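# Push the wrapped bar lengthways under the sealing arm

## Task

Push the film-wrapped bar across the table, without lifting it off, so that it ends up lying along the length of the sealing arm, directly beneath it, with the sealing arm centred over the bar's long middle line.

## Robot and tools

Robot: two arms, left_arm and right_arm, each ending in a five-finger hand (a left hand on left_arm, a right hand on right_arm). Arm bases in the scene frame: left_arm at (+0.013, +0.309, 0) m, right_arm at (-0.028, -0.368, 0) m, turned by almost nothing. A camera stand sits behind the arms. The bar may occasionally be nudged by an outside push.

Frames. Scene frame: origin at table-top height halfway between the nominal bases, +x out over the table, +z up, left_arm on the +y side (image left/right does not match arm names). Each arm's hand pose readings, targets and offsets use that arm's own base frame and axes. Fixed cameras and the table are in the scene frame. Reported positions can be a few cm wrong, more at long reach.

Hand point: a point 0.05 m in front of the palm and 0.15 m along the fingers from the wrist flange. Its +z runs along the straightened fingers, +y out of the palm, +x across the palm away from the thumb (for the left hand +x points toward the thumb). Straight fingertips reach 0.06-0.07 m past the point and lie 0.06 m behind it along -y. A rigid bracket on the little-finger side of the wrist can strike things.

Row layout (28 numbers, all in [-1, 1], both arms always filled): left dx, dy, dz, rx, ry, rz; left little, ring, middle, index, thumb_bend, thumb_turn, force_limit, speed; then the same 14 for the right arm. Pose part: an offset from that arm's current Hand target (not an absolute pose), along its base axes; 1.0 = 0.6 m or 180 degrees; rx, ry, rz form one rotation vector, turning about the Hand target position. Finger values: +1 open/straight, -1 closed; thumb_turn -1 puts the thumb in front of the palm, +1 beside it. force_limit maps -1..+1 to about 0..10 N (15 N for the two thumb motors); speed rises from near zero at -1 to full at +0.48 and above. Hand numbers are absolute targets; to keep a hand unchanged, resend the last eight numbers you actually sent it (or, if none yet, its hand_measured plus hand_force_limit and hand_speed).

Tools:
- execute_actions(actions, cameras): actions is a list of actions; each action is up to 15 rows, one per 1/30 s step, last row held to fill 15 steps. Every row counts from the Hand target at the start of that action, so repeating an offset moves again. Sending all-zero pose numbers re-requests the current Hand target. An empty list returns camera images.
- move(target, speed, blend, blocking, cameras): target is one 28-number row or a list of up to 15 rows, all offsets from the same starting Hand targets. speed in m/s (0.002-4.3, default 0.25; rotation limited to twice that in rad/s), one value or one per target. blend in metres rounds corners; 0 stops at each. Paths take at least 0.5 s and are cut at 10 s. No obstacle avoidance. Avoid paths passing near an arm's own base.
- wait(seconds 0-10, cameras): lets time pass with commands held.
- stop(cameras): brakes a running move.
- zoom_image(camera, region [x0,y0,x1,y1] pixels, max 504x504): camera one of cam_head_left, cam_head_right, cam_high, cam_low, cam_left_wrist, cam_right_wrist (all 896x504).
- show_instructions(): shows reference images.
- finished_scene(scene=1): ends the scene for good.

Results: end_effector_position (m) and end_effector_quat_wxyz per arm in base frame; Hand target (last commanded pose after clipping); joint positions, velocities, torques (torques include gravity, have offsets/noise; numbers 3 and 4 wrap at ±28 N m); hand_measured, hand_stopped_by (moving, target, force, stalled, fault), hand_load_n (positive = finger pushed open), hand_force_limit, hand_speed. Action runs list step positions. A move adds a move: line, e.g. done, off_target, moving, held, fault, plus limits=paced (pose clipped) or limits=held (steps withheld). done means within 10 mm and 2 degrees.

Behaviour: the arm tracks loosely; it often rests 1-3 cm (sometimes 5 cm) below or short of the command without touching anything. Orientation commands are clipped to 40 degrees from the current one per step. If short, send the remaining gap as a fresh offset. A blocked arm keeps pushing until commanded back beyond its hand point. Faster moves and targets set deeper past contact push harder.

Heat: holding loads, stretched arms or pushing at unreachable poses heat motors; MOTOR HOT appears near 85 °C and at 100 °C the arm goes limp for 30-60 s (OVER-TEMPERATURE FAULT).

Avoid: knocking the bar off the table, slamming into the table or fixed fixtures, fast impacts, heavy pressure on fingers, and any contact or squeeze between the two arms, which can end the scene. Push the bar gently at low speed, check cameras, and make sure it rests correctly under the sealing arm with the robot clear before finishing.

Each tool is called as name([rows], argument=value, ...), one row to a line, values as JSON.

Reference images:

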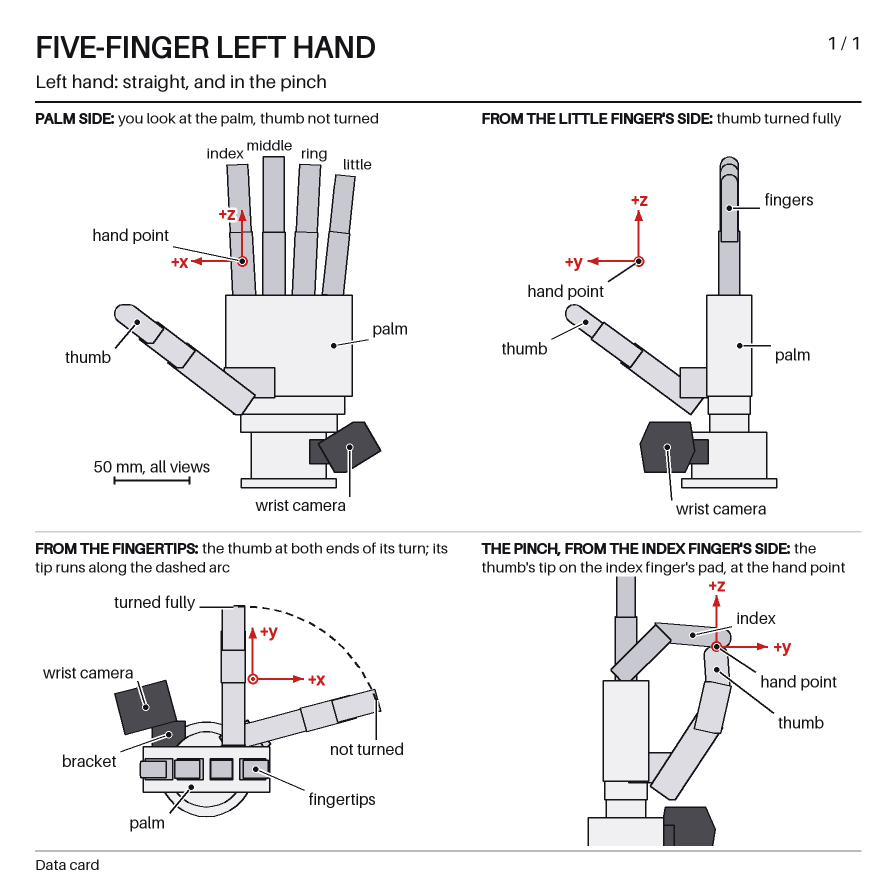

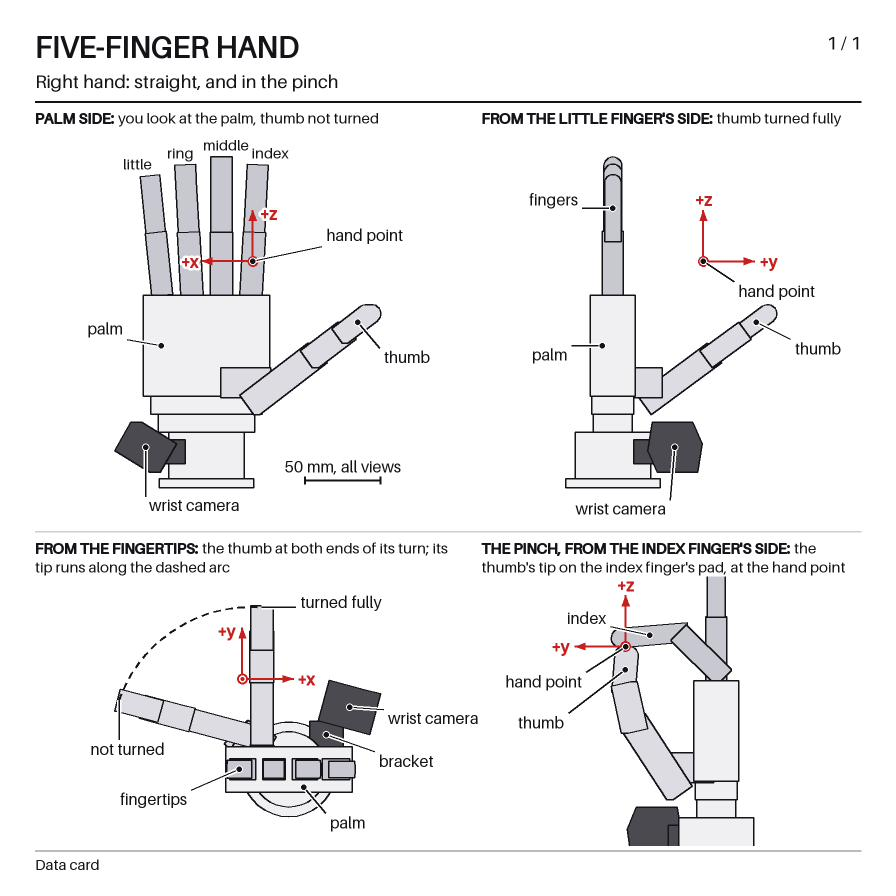

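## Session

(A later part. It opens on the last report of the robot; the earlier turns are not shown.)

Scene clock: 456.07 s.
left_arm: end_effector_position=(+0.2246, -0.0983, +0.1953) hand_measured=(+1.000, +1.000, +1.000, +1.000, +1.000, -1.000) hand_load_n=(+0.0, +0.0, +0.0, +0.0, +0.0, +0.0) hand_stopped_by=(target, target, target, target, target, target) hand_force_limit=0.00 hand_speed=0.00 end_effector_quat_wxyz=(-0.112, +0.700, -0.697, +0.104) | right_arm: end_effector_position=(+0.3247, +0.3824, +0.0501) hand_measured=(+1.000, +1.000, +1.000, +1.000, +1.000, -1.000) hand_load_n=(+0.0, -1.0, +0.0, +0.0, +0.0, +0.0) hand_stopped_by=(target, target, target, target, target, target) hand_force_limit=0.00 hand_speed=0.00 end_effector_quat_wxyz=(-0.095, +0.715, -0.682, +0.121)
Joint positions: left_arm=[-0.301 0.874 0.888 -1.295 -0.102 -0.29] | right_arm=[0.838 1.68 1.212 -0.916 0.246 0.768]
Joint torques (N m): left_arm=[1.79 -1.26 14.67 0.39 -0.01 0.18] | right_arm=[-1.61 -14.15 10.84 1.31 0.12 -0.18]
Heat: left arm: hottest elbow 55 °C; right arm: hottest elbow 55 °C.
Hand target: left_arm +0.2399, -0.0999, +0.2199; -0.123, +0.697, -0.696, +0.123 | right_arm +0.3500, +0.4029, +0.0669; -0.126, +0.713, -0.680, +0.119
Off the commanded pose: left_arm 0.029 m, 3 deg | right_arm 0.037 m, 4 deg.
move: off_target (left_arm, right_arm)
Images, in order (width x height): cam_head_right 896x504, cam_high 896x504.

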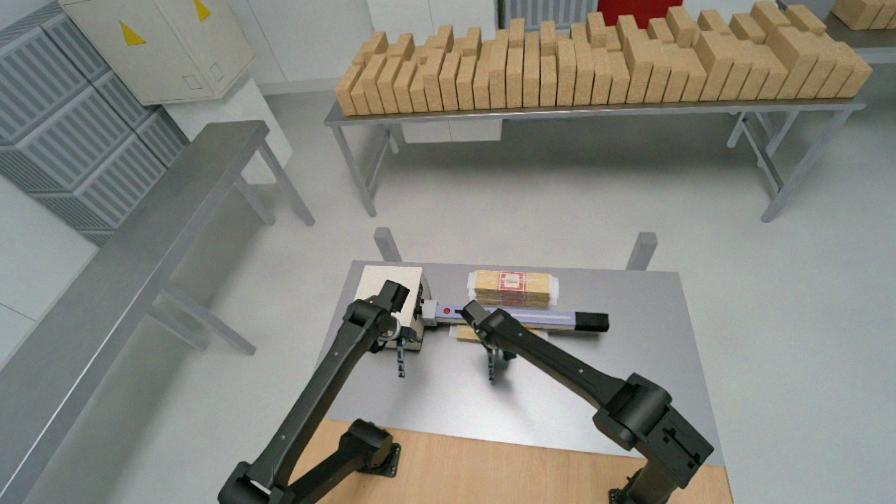

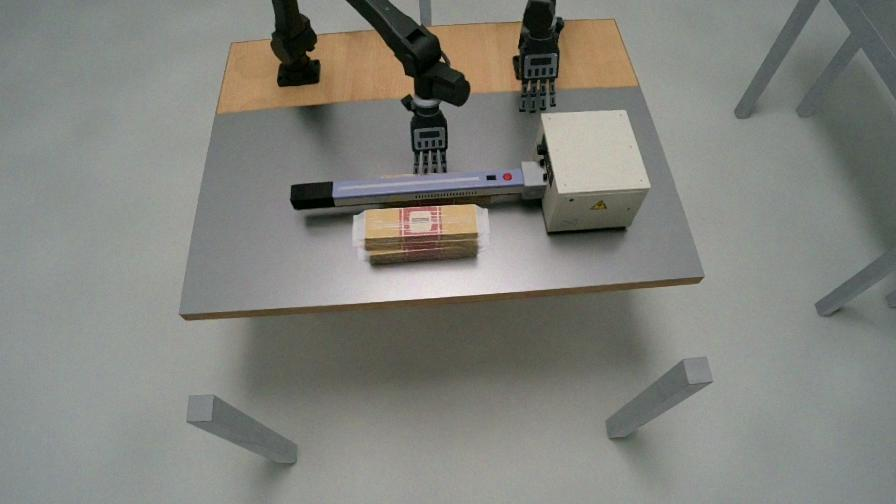

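zoom_image(camera="cam_high", region=[370, 165, 440, 210])

zoom_image(camera="cam_high", region=[430, 160, 510, 210])

zoom_image(camera="cam_head_right", region=[430, 290, 590, 380])

Scaled by 7.200 from the camera's 896x504 image, which has a finer 1280x720 frame.

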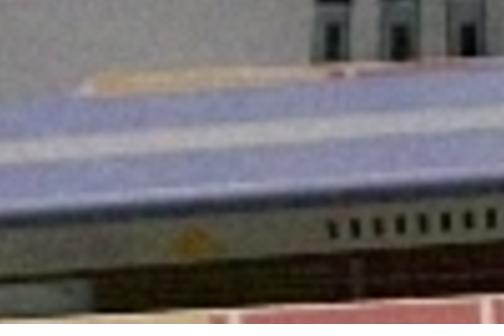

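Scaled by 6.300 from the camera's 896x504 image, which has a finer 1280x720 frame.

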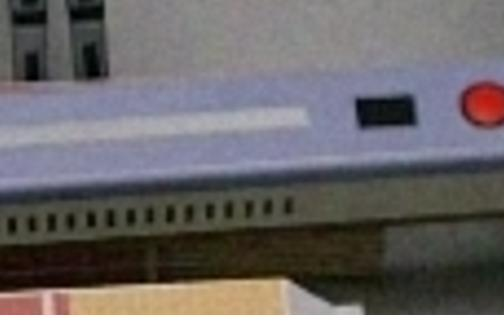

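Scaled by 3.150 from the camera's 896x504 image, which has a finer 1280x720 frame.

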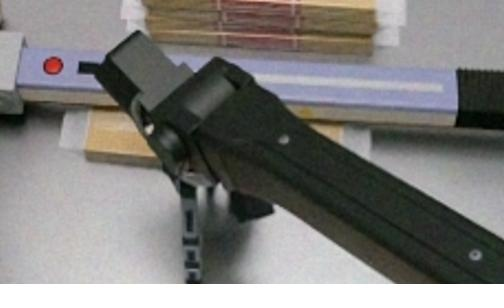

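move(target=[0,0,0,0,0,0,1,1,1,1,1,-1,0,0, -0.09,-0.06,0.0,0,0,0,1,1,1,1,1,-1,0,0], speed=0.1, cameras=["cam_high"])

zoom_image(camera="cam_high", region=[370, 140, 490, 215])

Scene clock: 497.23 s.
left_arm: end_effector_position=(+0.2246, -0.0983, +0.1953) hand_measured=(+1.000, +1.000, +1.000, +1.000, +1.000, -1.000) hand_load_n=(+0.0, +0.0, +0.0, +0.0, +0.0, +0.0) hand_stopped_by=(target, target, target, target, target, target) hand_force_limit=0.00 hand_speed=0.00 end_effector_quat_wxyz=(-0.112, +0.700, -0.697, +0.104) | right_arm: end_effector_position=(+0.2961, +0.3622, +0.0591) hand_measured=(+1.000, +1.000, +1.000, +1.000, +1.000, -1.000) hand_load_n=(+0.0, -0.5, +0.0, +0.0, +0.0, +0.0) hand_stopped_by=(target, target, target, target, target, target) hand_force_limit=0.00 hand_speed=0.00 end_effector_quat_wxyz=(-0.109, +0.718, -0.677, +0.119)
Joint positions: left_arm=[-0.301 0.874 0.888 -1.295 -0.102 -0.29] | right_arm=[0.855 1.571 1.098 -0.884 0.247 0.769]
Joint torques (N m): left_arm=[1.61 -1.61 14.69 0.43 0.03 0.21] | right_arm=[-0.32 -15.44 6.09 1.16 0.35 0.11]
Heat: left arm: hottest elbow 56 °C; right arm: hottest elbow 53 °C.
Hand target: left_arm +0.2399, -0.0999, +0.2199; -0.123, +0.697, -0.696, +0.123 | right_arm +0.2959, +0.3669, +0.0668; -0.125, +0.713, -0.680, +0.120
Off the commanded pose: left_arm 0.029 m, 3 deg | right_arm 0.009 m, 2 deg.
move: off_target (left_arm)
Images, in order (width x height): cam_high 896x504.

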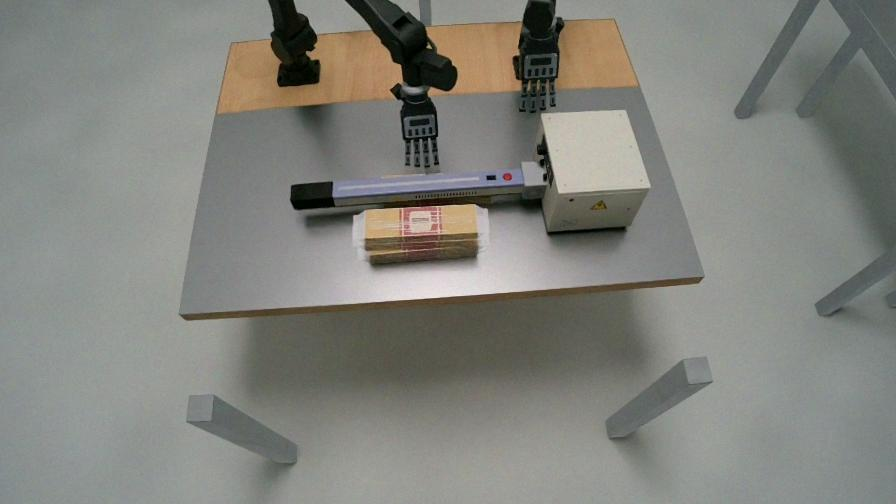

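Scaled by 4.200 from the camera's 896x504 image, which has a finer 1280x720 frame.

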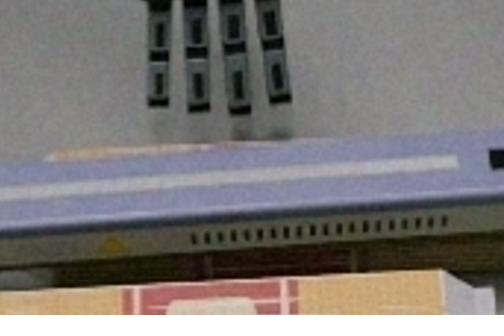

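move(target=[0,0,0,0,0,0,1,1,1,1,1,-1,0,0, 0.05,0.022,-0.012,0,0,0,1,1,1,1,1,-1,0,0], speed=0.08, cameras=["cam_high"])

zoom_image(camera="cam_high", region=[370, 140, 490, 215])

Scene clock: 515.33 s.
left_arm: end_effector_position=(+0.2246, -0.0983, +0.1953) hand_measured=(+1.000, +1.000, +1.000, +1.000, +1.000, -1.000) hand_load_n=(+0.0, -0.5, +0.0, +0.0, +0.0, +0.0) hand_stopped_by=(target, target, target, target, target, target) hand_force_limit=0.00 hand_speed=0.00 end_effector_quat_wxyz=(-0.112, +0.700, -0.697, +0.104) | right_arm: end_effector_position=(+0.3064, +0.3650, +0.0484) hand_measured=(+1.000, +1.000, +1.000, +1.000, +1.000, -1.000) hand_load_n=(+0.0, +0.0, +0.0, +0.0, +0.0, +0.0) hand_stopped_by=(target, target, target, target, target, target) hand_force_limit=0.00 hand_speed=0.00 end_effector_quat_wxyz=(-0.105, +0.714, -0.681, +0.120)
Joint positions: left_arm=[-0.301 0.874 0.888 -1.295 -0.102 -0.29] | right_arm=[0.842 1.61 1.115 -0.868 0.245 0.769]
Joint torques (N m): left_arm=[1.79 -1.38 14.58 0.49 0.01 0.2] | right_arm=[-1.61 -12.75 9.85 1.01 0.15 -0.14]
Heat: left arm: hottest elbow 57 °C; right arm: hottest elbow 50 °C.
Hand target: left_arm +0.2399, -0.0999, +0.2199; -0.123, +0.697, -0.696, +0.123 | right_arm +0.3260, +0.3800, +0.0596; -0.126, +0.713, -0.680, +0.120
Off the commanded pose: left_arm 0.029 m, 3 deg | right_arm 0.027 m, 2 deg.
move: off_target (left_arm, right_arm)
Images, in order (width x height): cam_high 896x504.

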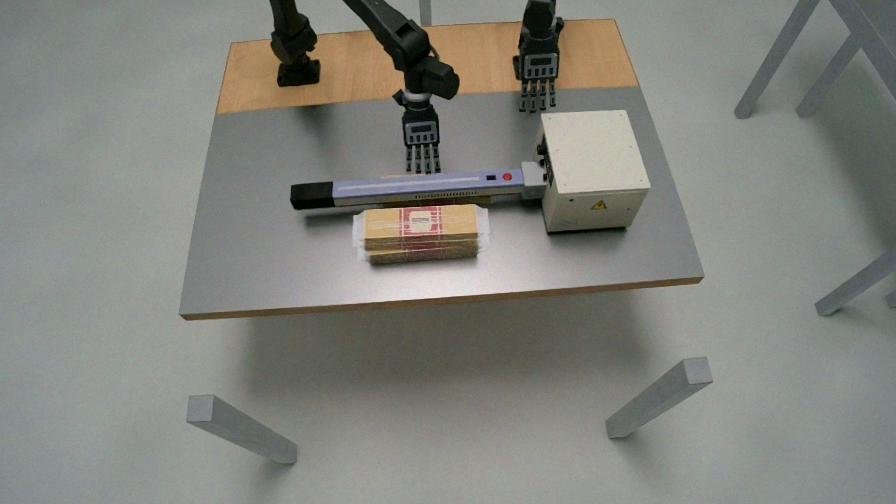

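Scaled by 4.200 from the camera's 896x504 image, which has a finer 1280x720 frame.

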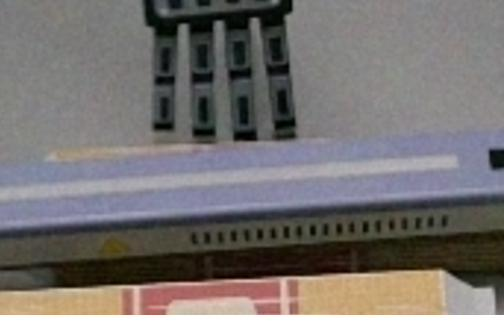

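move(target=[0,0,0,0,0,0,1,1,1,1,1,-1,0,0, 0.078,0.0,0.004,0,0,0,1,1,1,1,1,-1,0,0], speed=0.06, cameras=["cam_high", "cam_head_right"])

zoom_image(camera="cam_high", region=[370, 140, 490, 215])

zoom_image(camera="cam_head_right", region=[430, 290, 590, 380])

Scene clock: 530.50 s.
left_arm: end_effector_position=(+0.2246, -0.0983, +0.1953) hand_measured=(+1.000, +1.000, +1.000, +1.000, +1.000, -1.000) hand_load_n=(+0.0, +0.0, +0.0, +0.0, +0.0, +0.0) hand_stopped_by=(target, target, target, target, target, target) hand_force_limit=0.00 hand_speed=0.00 end_effector_quat_wxyz=(-0.112, +0.700, -0.697, +0.104) | right_arm: end_effector_position=(+0.3501, +0.3674, +0.0490) hand_measured=(+1.000, +1.000, +1.000, +1.000, +1.000, -1.000) hand_load_n=(+0.0, +0.0, -1.0, +0.0, +0.0, +0.0) hand_stopped_by=(target, target, target, target, target, target) hand_force_limit=0.00 hand_speed=0.00 end_effector_quat_wxyz=(-0.108, +0.715, -0.681, +0.118)
Joint positions: left_arm=[-0.301 0.874 0.888 -1.295 -0.102 -0.29] | right_arm=[0.777 1.679 1.204 -0.868 0.228 0.703]
Joint torques (N m): left_arm=[2.08 -1.49 14.76 0.47 0.02 0.18] | right_arm=[-1.85 -13.74 10.63 0.62 0.18 -0.17]
Heat: left arm: hottest elbow 57 °C; right arm: hottest elbow 51 °C.
Hand target: left_arm +0.2399, -0.0999, +0.2199; -0.123, +0.697, -0.696, +0.123 | right_arm +0.3728, +0.3801, +0.0621; -0.126, +0.713, -0.680, +0.120
Off the commanded pose: left_arm 0.029 m, 3 deg | right_arm 0.029 m, 2 deg.
move: off_target (left_arm, right_arm)
Images, in order (width x height): cam_head_right 896x504, cam_high 896x504.

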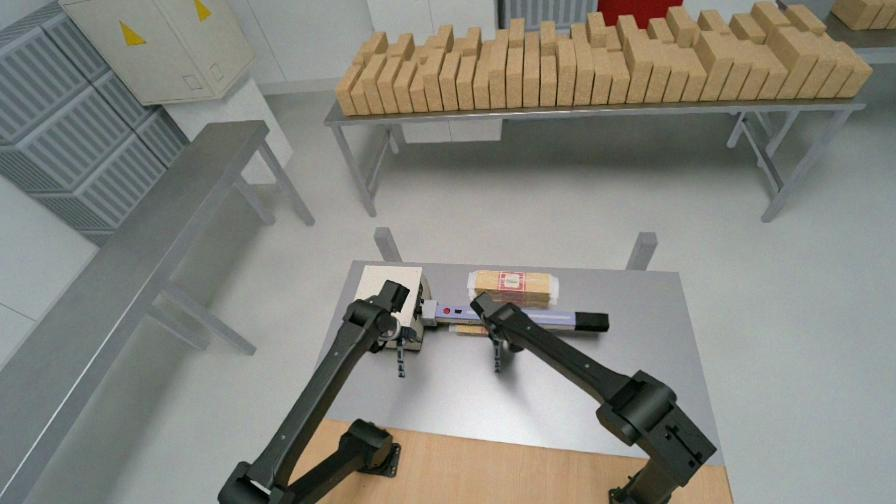

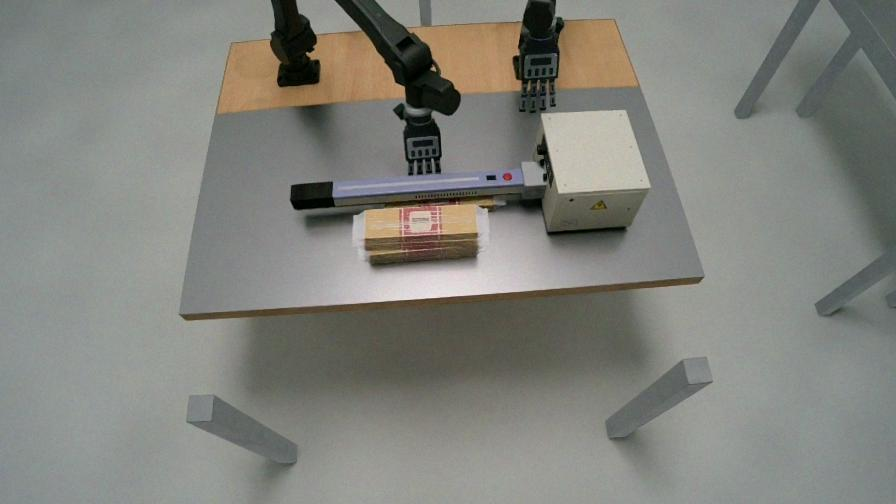

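Scaled by 4.200 from the camera's 896x504 image, which has a finer 1280x720 frame.

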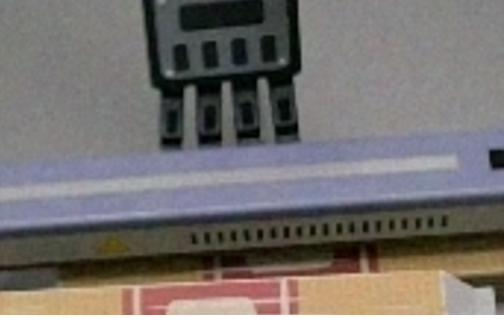

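Scaled by 3.150 from the camera's 896x504 image, which has a finer 1280x720 frame.

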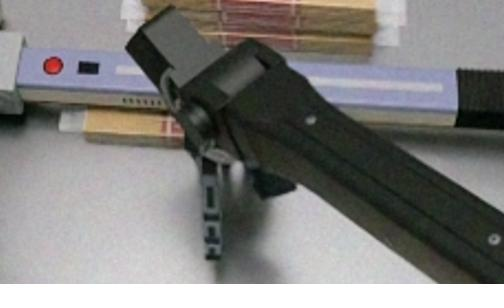

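zoom_image(camera="cam_high", region=[370, 180, 440, 220])

zoom_image(camera="cam_high", region=[430, 175, 510, 220])

zoom_image(camera="cam_head_right", region=[440, 300, 500, 345])

zoom_image(camera="cam_head_right", region=[500, 300, 570, 345])

Scaled by 7.200 from the camera's 896x504 image, which has a finer 1280x720 frame.

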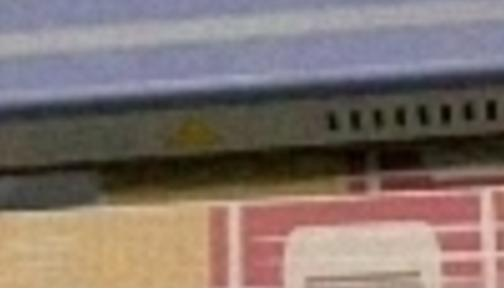

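Scaled by 6.300 from the camera's 896x504 image, which has a finer 1280x720 frame.

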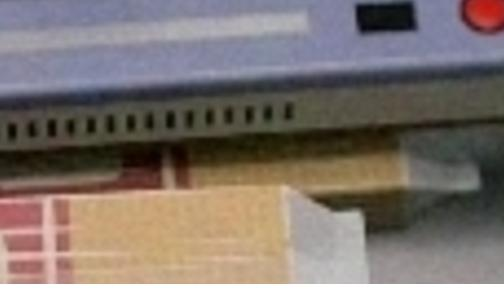

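Scaled by 8.400 from the camera's 896x504 image, which has a finer 1280x720 frame.

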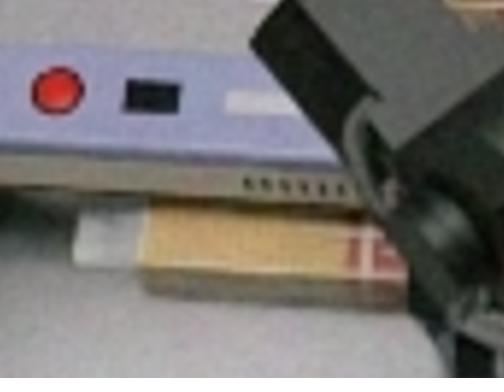

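Scaled by 7.200 from the camera's 896x504 image, which has a finer 1280x720 frame.

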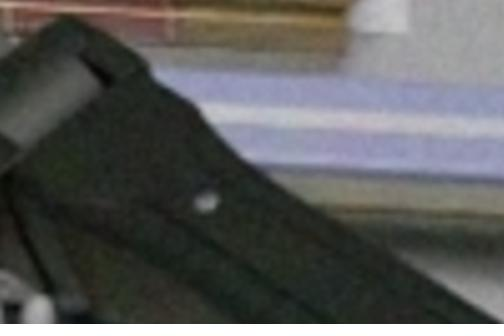

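move([
  [0,0,0,0,0,0,1,1,1,1,1,-1,0,0, -0.08,0.0,0.0,0,0,0,1,1,1,1,1,-1,0,0],
  [0,0,0,0,0,0,1,1,1,1,1,-1,0,0, -0.08,-0.07,0.0,0,0,0,1,1,1,1,1,-1,0,0],
  [0,0,0,0,0,0,1,1,1,1,1,-1,0,0, -0.02,-0.068,-0.006,0,0,0,1,1,1,1,1,-1,0,0],
], speed=0.1, cameras=["cam_high"])

zoom_image(camera="cam_high", region=[370, 140, 510, 220])

Scene clock: 574.00 s.
left_arm: end_effector_position=(+0.2246, -0.0983, +0.1953) hand_measured=(+1.000, +1.000, +1.000, +1.000, +1.000, -1.000) hand_load_n=(+0.0, +0.0, +0.0, +0.0, +0.0, +0.0) hand_stopped_by=(target, target, target, target, target, target) hand_force_limit=0.00 hand_speed=0.00 end_effector_quat_wxyz=(-0.112, +0.700, -0.697, +0.104) | right_arm: end_effector_position=(+0.3406, +0.3267, +0.0483) hand_measured=(+1.000, +1.000, +1.000, +1.000, +1.000, -1.000) hand_load_n=(+0.0, +0.0, +0.0, +0.0, +0.0, +0.0) hand_stopped_by=(target, target, target, target, target, target) hand_force_limit=0.00 hand_speed=0.00 end_effector_quat_wxyz=(-0.107, +0.713, -0.683, +0.118)
Joint positions: left_arm=[-0.301 0.874 0.888 -1.295 -0.102 -0.29] | right_arm=[0.728 1.597 1.097 -0.835 0.218 0.659]
Joint torques (N m): left_arm=[2.2 -1.61 14.72 0.5 -0.02 0.2] | right_arm=[-1.49 -12.28 9.84 1.06 0.09 -0.2]
Heat: left arm: hottest elbow 58 °C; right arm: hottest elbow 54 °C.
Hand target: left_arm +0.2399, -0.0999, +0.2199; -0.123, +0.697, -0.696, +0.123 | right_arm +0.3608, +0.3394, +0.0585; -0.126, +0.713, -0.680, +0.119
Off the commanded pose: left_arm 0.029 m, 3 deg | right_arm 0.026 m, 2 deg.
move: off_target (left_arm, right_arm)
Images, in order (width x height): cam_high 896x504.

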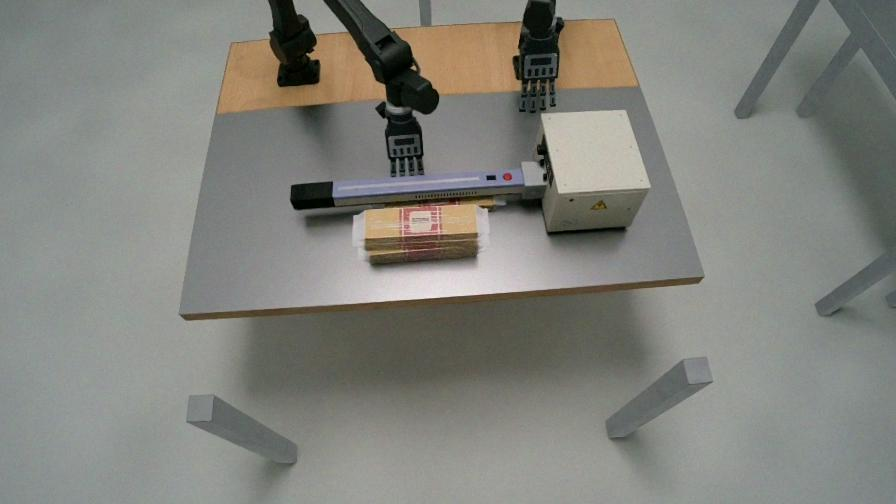

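Scaled by 3.600 from the camera's 896x504 image, which has a finer 1280x720 frame.

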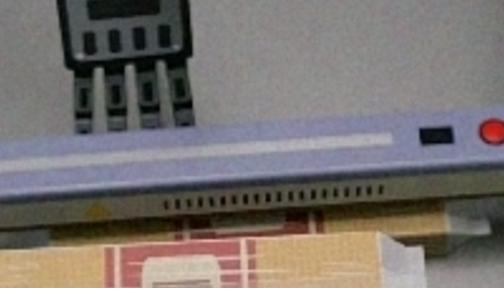

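move(target=[0,0,0,0,0,0,1,1,1,1,1,-1,0,0, 0.033,0.0,0.0,0,0,0,1,1,1,1,1,-1,0,0], speed=0.05, cameras=["cam_high", "cam_head_right"])

zoom_image(camera="cam_high", region=[370, 180, 440, 220])

zoom_image(camera="cam_high", region=[430, 175, 510, 220])

zoom_image(camera="cam_head_right", region=[440, 300, 540, 345])

Scene clock: 585.33 s.
left_arm: end_effector_position=(+0.2246, -0.0983, +0.1953) hand_measured=(+1.000, +1.000, +1.000, +1.000, +1.000, -1.000) hand_load_n=(+0.0, +0.0, +0.0, +0.0, +0.0, +0.0) hand_stopped_by=(target, target, target, target, target, target) hand_force_limit=0.00 hand_speed=0.00 end_effector_quat_wxyz=(-0.112, +0.700, -0.697, +0.104) | right_arm: end_effector_position=(+0.3561, +0.3279, +0.0486) hand_measured=(+1.000, +1.000, +1.000, +1.000, +1.000, -1.000) hand_load_n=(+0.0, +0.0, -1.5, +0.0, +0.0, +0.0) hand_stopped_by=(target, target, target, target, target, target) hand_force_limit=0.00 hand_speed=0.00 end_effector_quat_wxyz=(-0.108, +0.715, -0.681, +0.116)
Joint positions: left_arm=[-0.301 0.874 0.888 -1.295 -0.102 -0.29] | right_arm=[0.706 1.625 1.132 -0.835 0.208 0.631]
Joint torques (N m): left_arm=[1.73 -1.55 14.6 0.49 0.01 0.17] | right_arm=[-1.96 -12.28 10.4 0.96 0.15 -0.15]
Heat: left arm: hottest elbow 58 °C; right arm: hottest elbow 55 °C.
Hand target: left_arm +0.2399, -0.0999, +0.2199; -0.123, +0.697, -0.696, +0.123 | right_arm +0.3806, +0.3394, +0.0585; -0.126, +0.713, -0.680, +0.119
Off the commanded pose: left_arm 0.029 m, 3 deg | right_arm 0.029 m, 2 deg.
move: off_target (left_arm, right_arm)
Images, in order (width x height): cam_head_right 896x504, cam_high 896x504.

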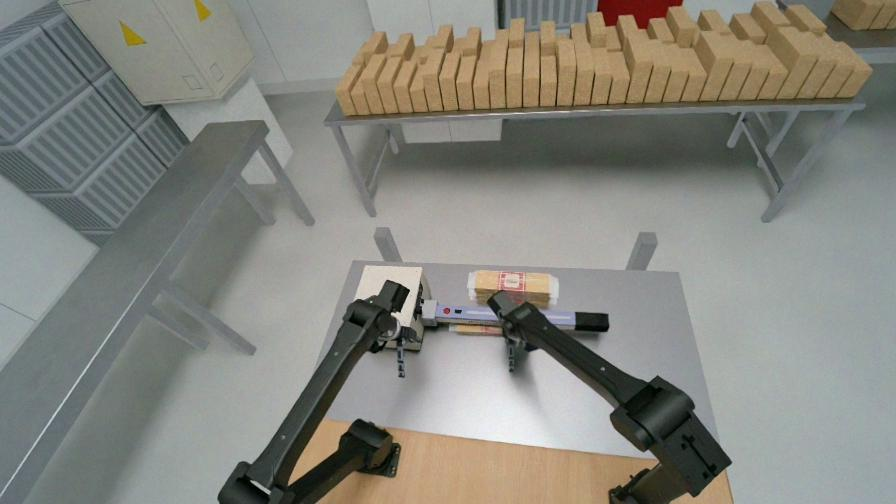

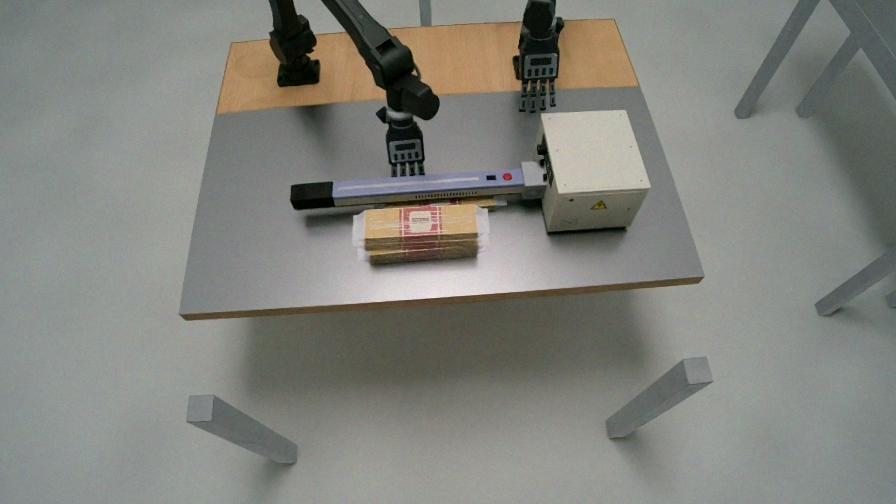

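Scaled by 7.200 from the camera's 896x504 image, which has a finer 1280x720 frame.

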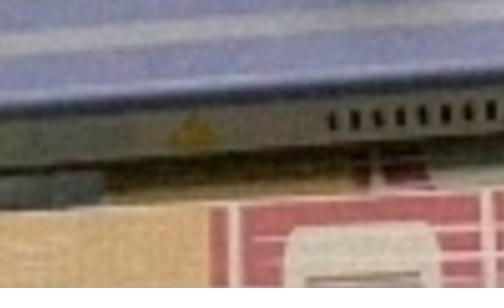

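Scaled by 6.300 from the camera's 896x504 image, which has a finer 1280x720 frame.

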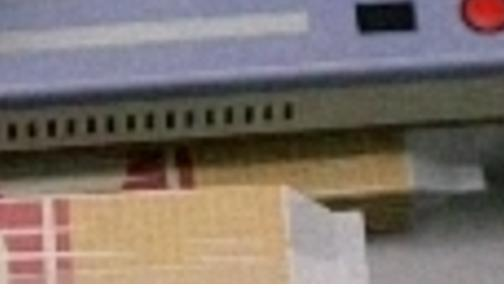

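Scaled by 5.040 from the camera's 896x504 image, which has a finer 1280x720 frame.

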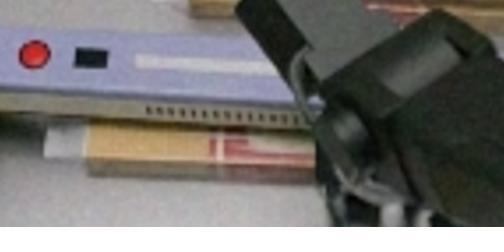

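move(target=[0,0,0,0,0,0,1,1,1,1,1,-1,0,0, -0.2,-0.15,0.0,0,0,0,1,1,1,1,1,-1,0,0], speed=0.2, cameras=["all"])

zoom_image(camera="cam_head_right", region=[420, 285, 620, 365])

zoom_image(camera="cam_head_left", region=[400, 290, 600, 370])

zoom_image(camera="cam_high", region=[460, 185, 510, 215])

Scene clock: 606.77 s.
left_arm: end_effector_position=(+0.2246, -0.0983, +0.1953) hand_measured=(+1.000, +1.000, +1.000, +1.000, +1.000, -1.000) hand_load_n=(+0.0, +0.0, +0.0, +0.0, +0.0, +0.0) hand_stopped_by=(target, target, target, target, target, target) hand_force_limit=0.00 hand_speed=0.00 end_effector_quat_wxyz=(-0.112, +0.700, -0.697, +0.104) | right_arm: end_effector_position=(+0.2635, +0.2488, +0.0567) hand_measured=(+1.000, +1.000, +1.000, +1.000, +1.000, -1.000) hand_load_n=(+0.0, +0.0, +0.0, +0.0, +0.0, +0.0) hand_stopped_by=(target, target, target, target, target, target) hand_force_limit=0.00 hand_speed=0.00 end_effector_quat_wxyz=(-0.121, +0.713, -0.680, +0.118)
Joint positions: left_arm=[-0.301 0.874 0.888 -1.295 -0.102 -0.29] | right_arm=[0.706 1.289 0.793 -0.805 0.208 0.631]
Joint torques (N m): left_arm=[1.79 -1.38 14.78 0.46 0.01 0.19] | right_arm=[-0.26 -9.82 5.94 0.81 0.32 0.03]
Heat: left arm: hottest elbow 59 °C; right arm: hottest elbow 53 °C.
Hand target: left_arm +0.2399, -0.0999, +0.2199; -0.123, +0.697, -0.696, +0.123 | right_arm +0.2606, +0.2494, +0.0584; -0.126, +0.713, -0.680, +0.120
Off the commanded pose: left_arm 0.029 m, 3 deg | right_arm 0.003 m, 1 deg.
move: off_target (left_arm)

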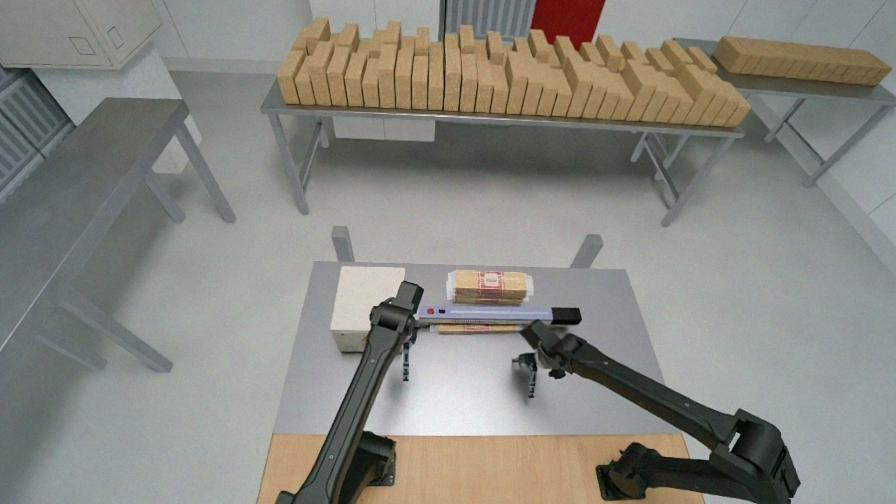

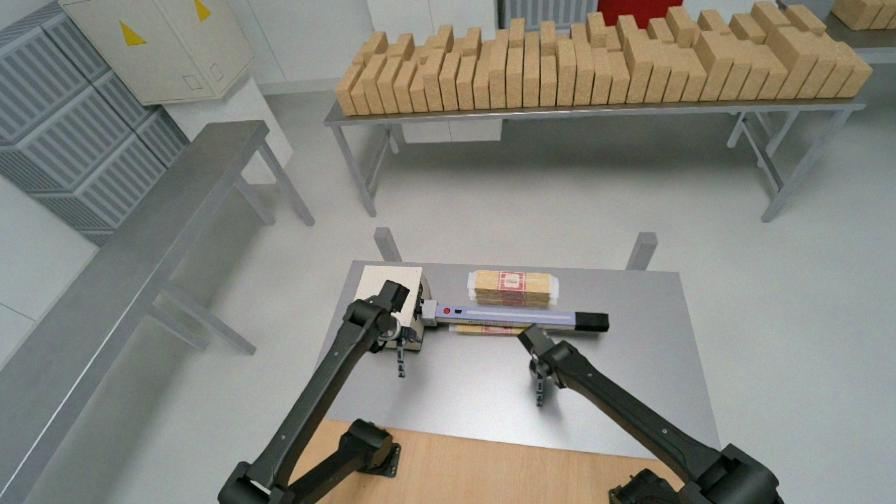

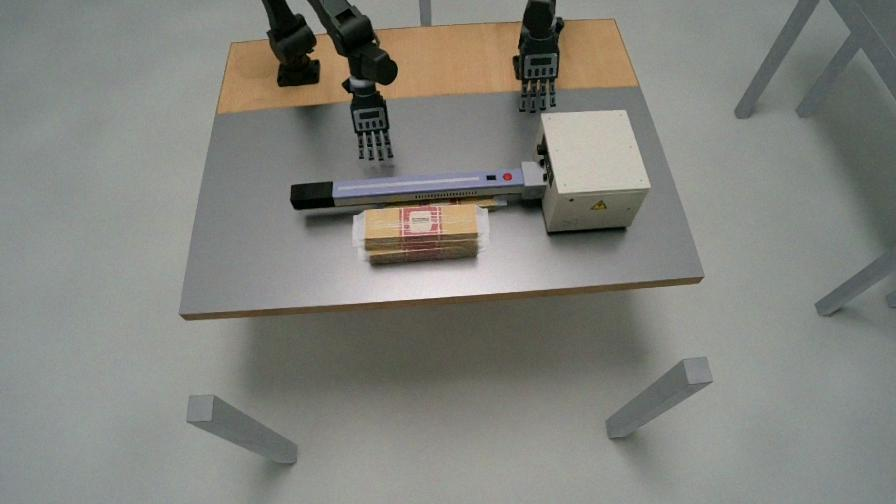

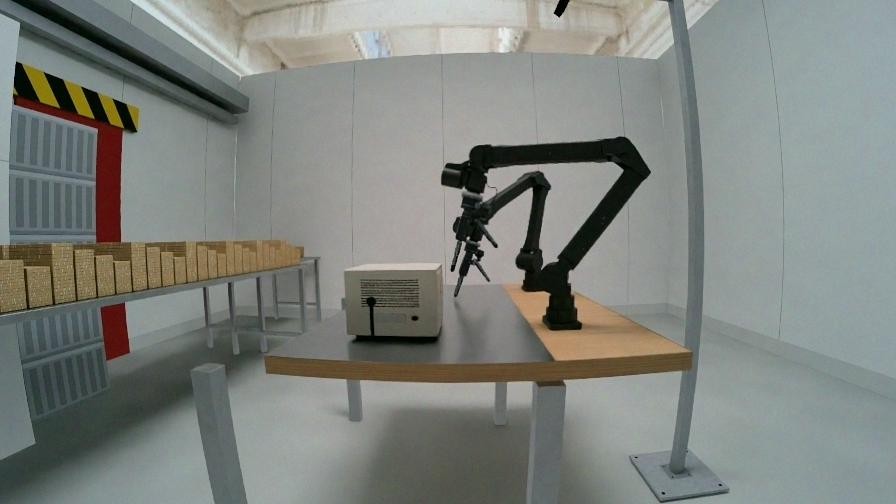

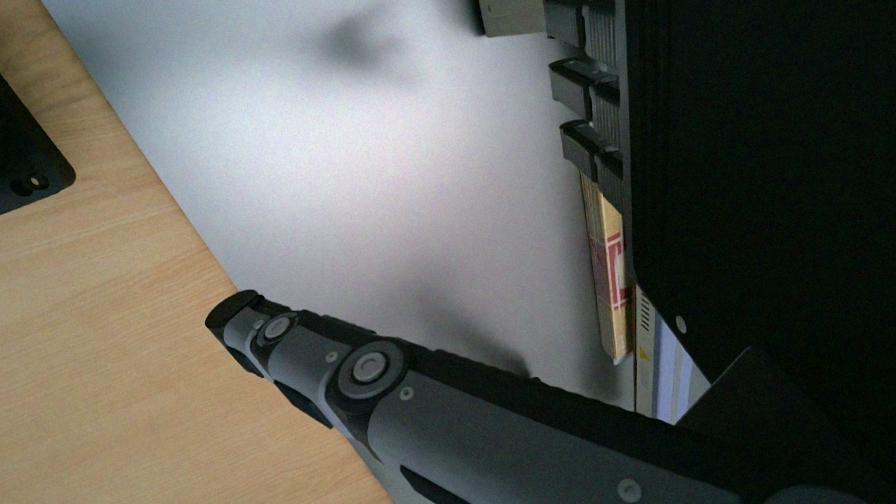

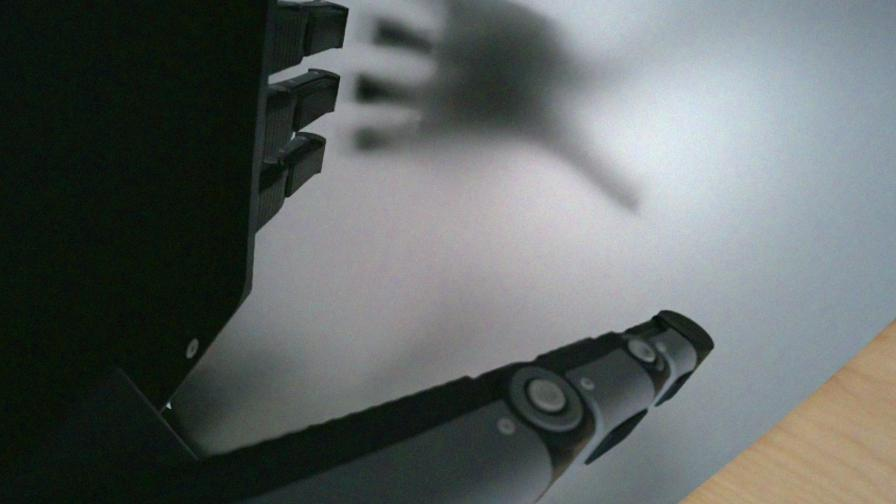

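Scaled by 2.520 from the camera's 896x504 image, which has a finer 1280x720 frame.

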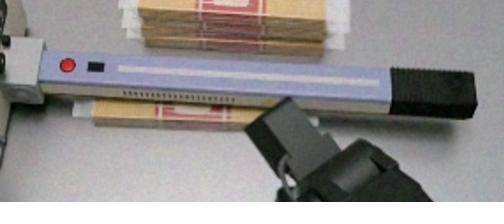

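Scaled by 2.520 from the camera's 896x504 image, which has a finer 1280x720 frame.

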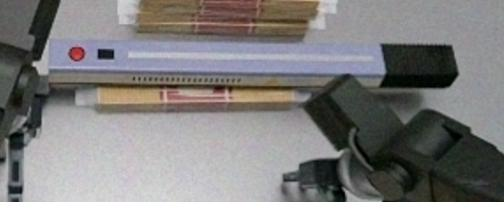

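Scaled by 10.080 from the camera's 896x504 image, which has a finer 1280x720 frame.

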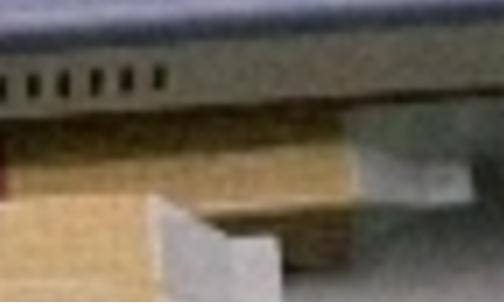

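zoom_image(camera="cam_head_left", region=[420, 300, 480, 345])

zoom_image(camera="cam_head_left", region=[470, 300, 530, 345])

zoom_image(camera="cam_left_wrist", region=[560, 160, 720, 420])

Scaled by 8.400 from the camera's 896x504 image, which has a finer 1280x720 frame.

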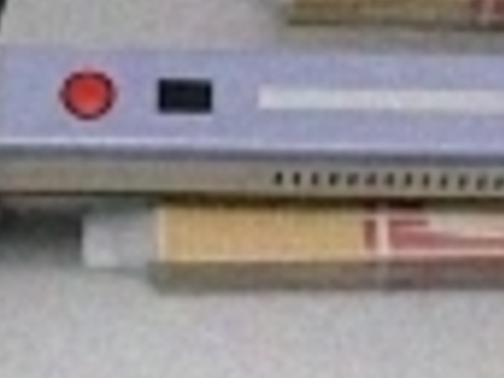

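Scaled by 8.400 from the camera's 896x504 image, which has a finer 1280x720 frame.

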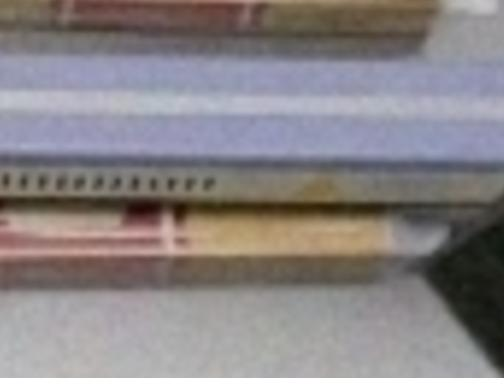

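Scaled by 1.938 from the camera's 896x504 image, which has a finer 1280x720 frame.

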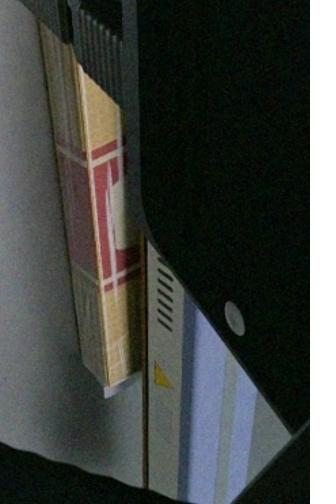

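zoom_image(camera="cam_head_right", region=[440, 295, 530, 350])

zoom_image(camera="cam_high", region=[360, 170, 460, 215])

Scaled by 5.600 from the camera's 896x504 image, which has a finer 1280x720 frame.

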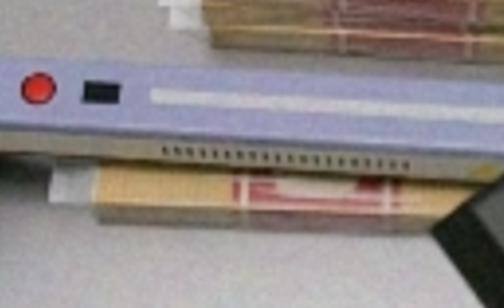

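Scaled by 5.040 from the camera's 896x504 image, which has a finer 1280x720 frame.

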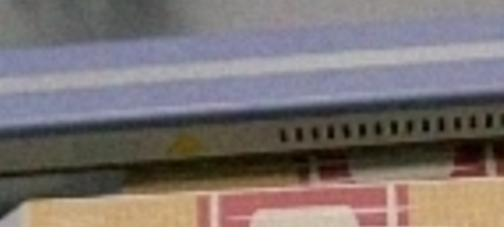

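finished_scene()

The scene is finished: the task was done.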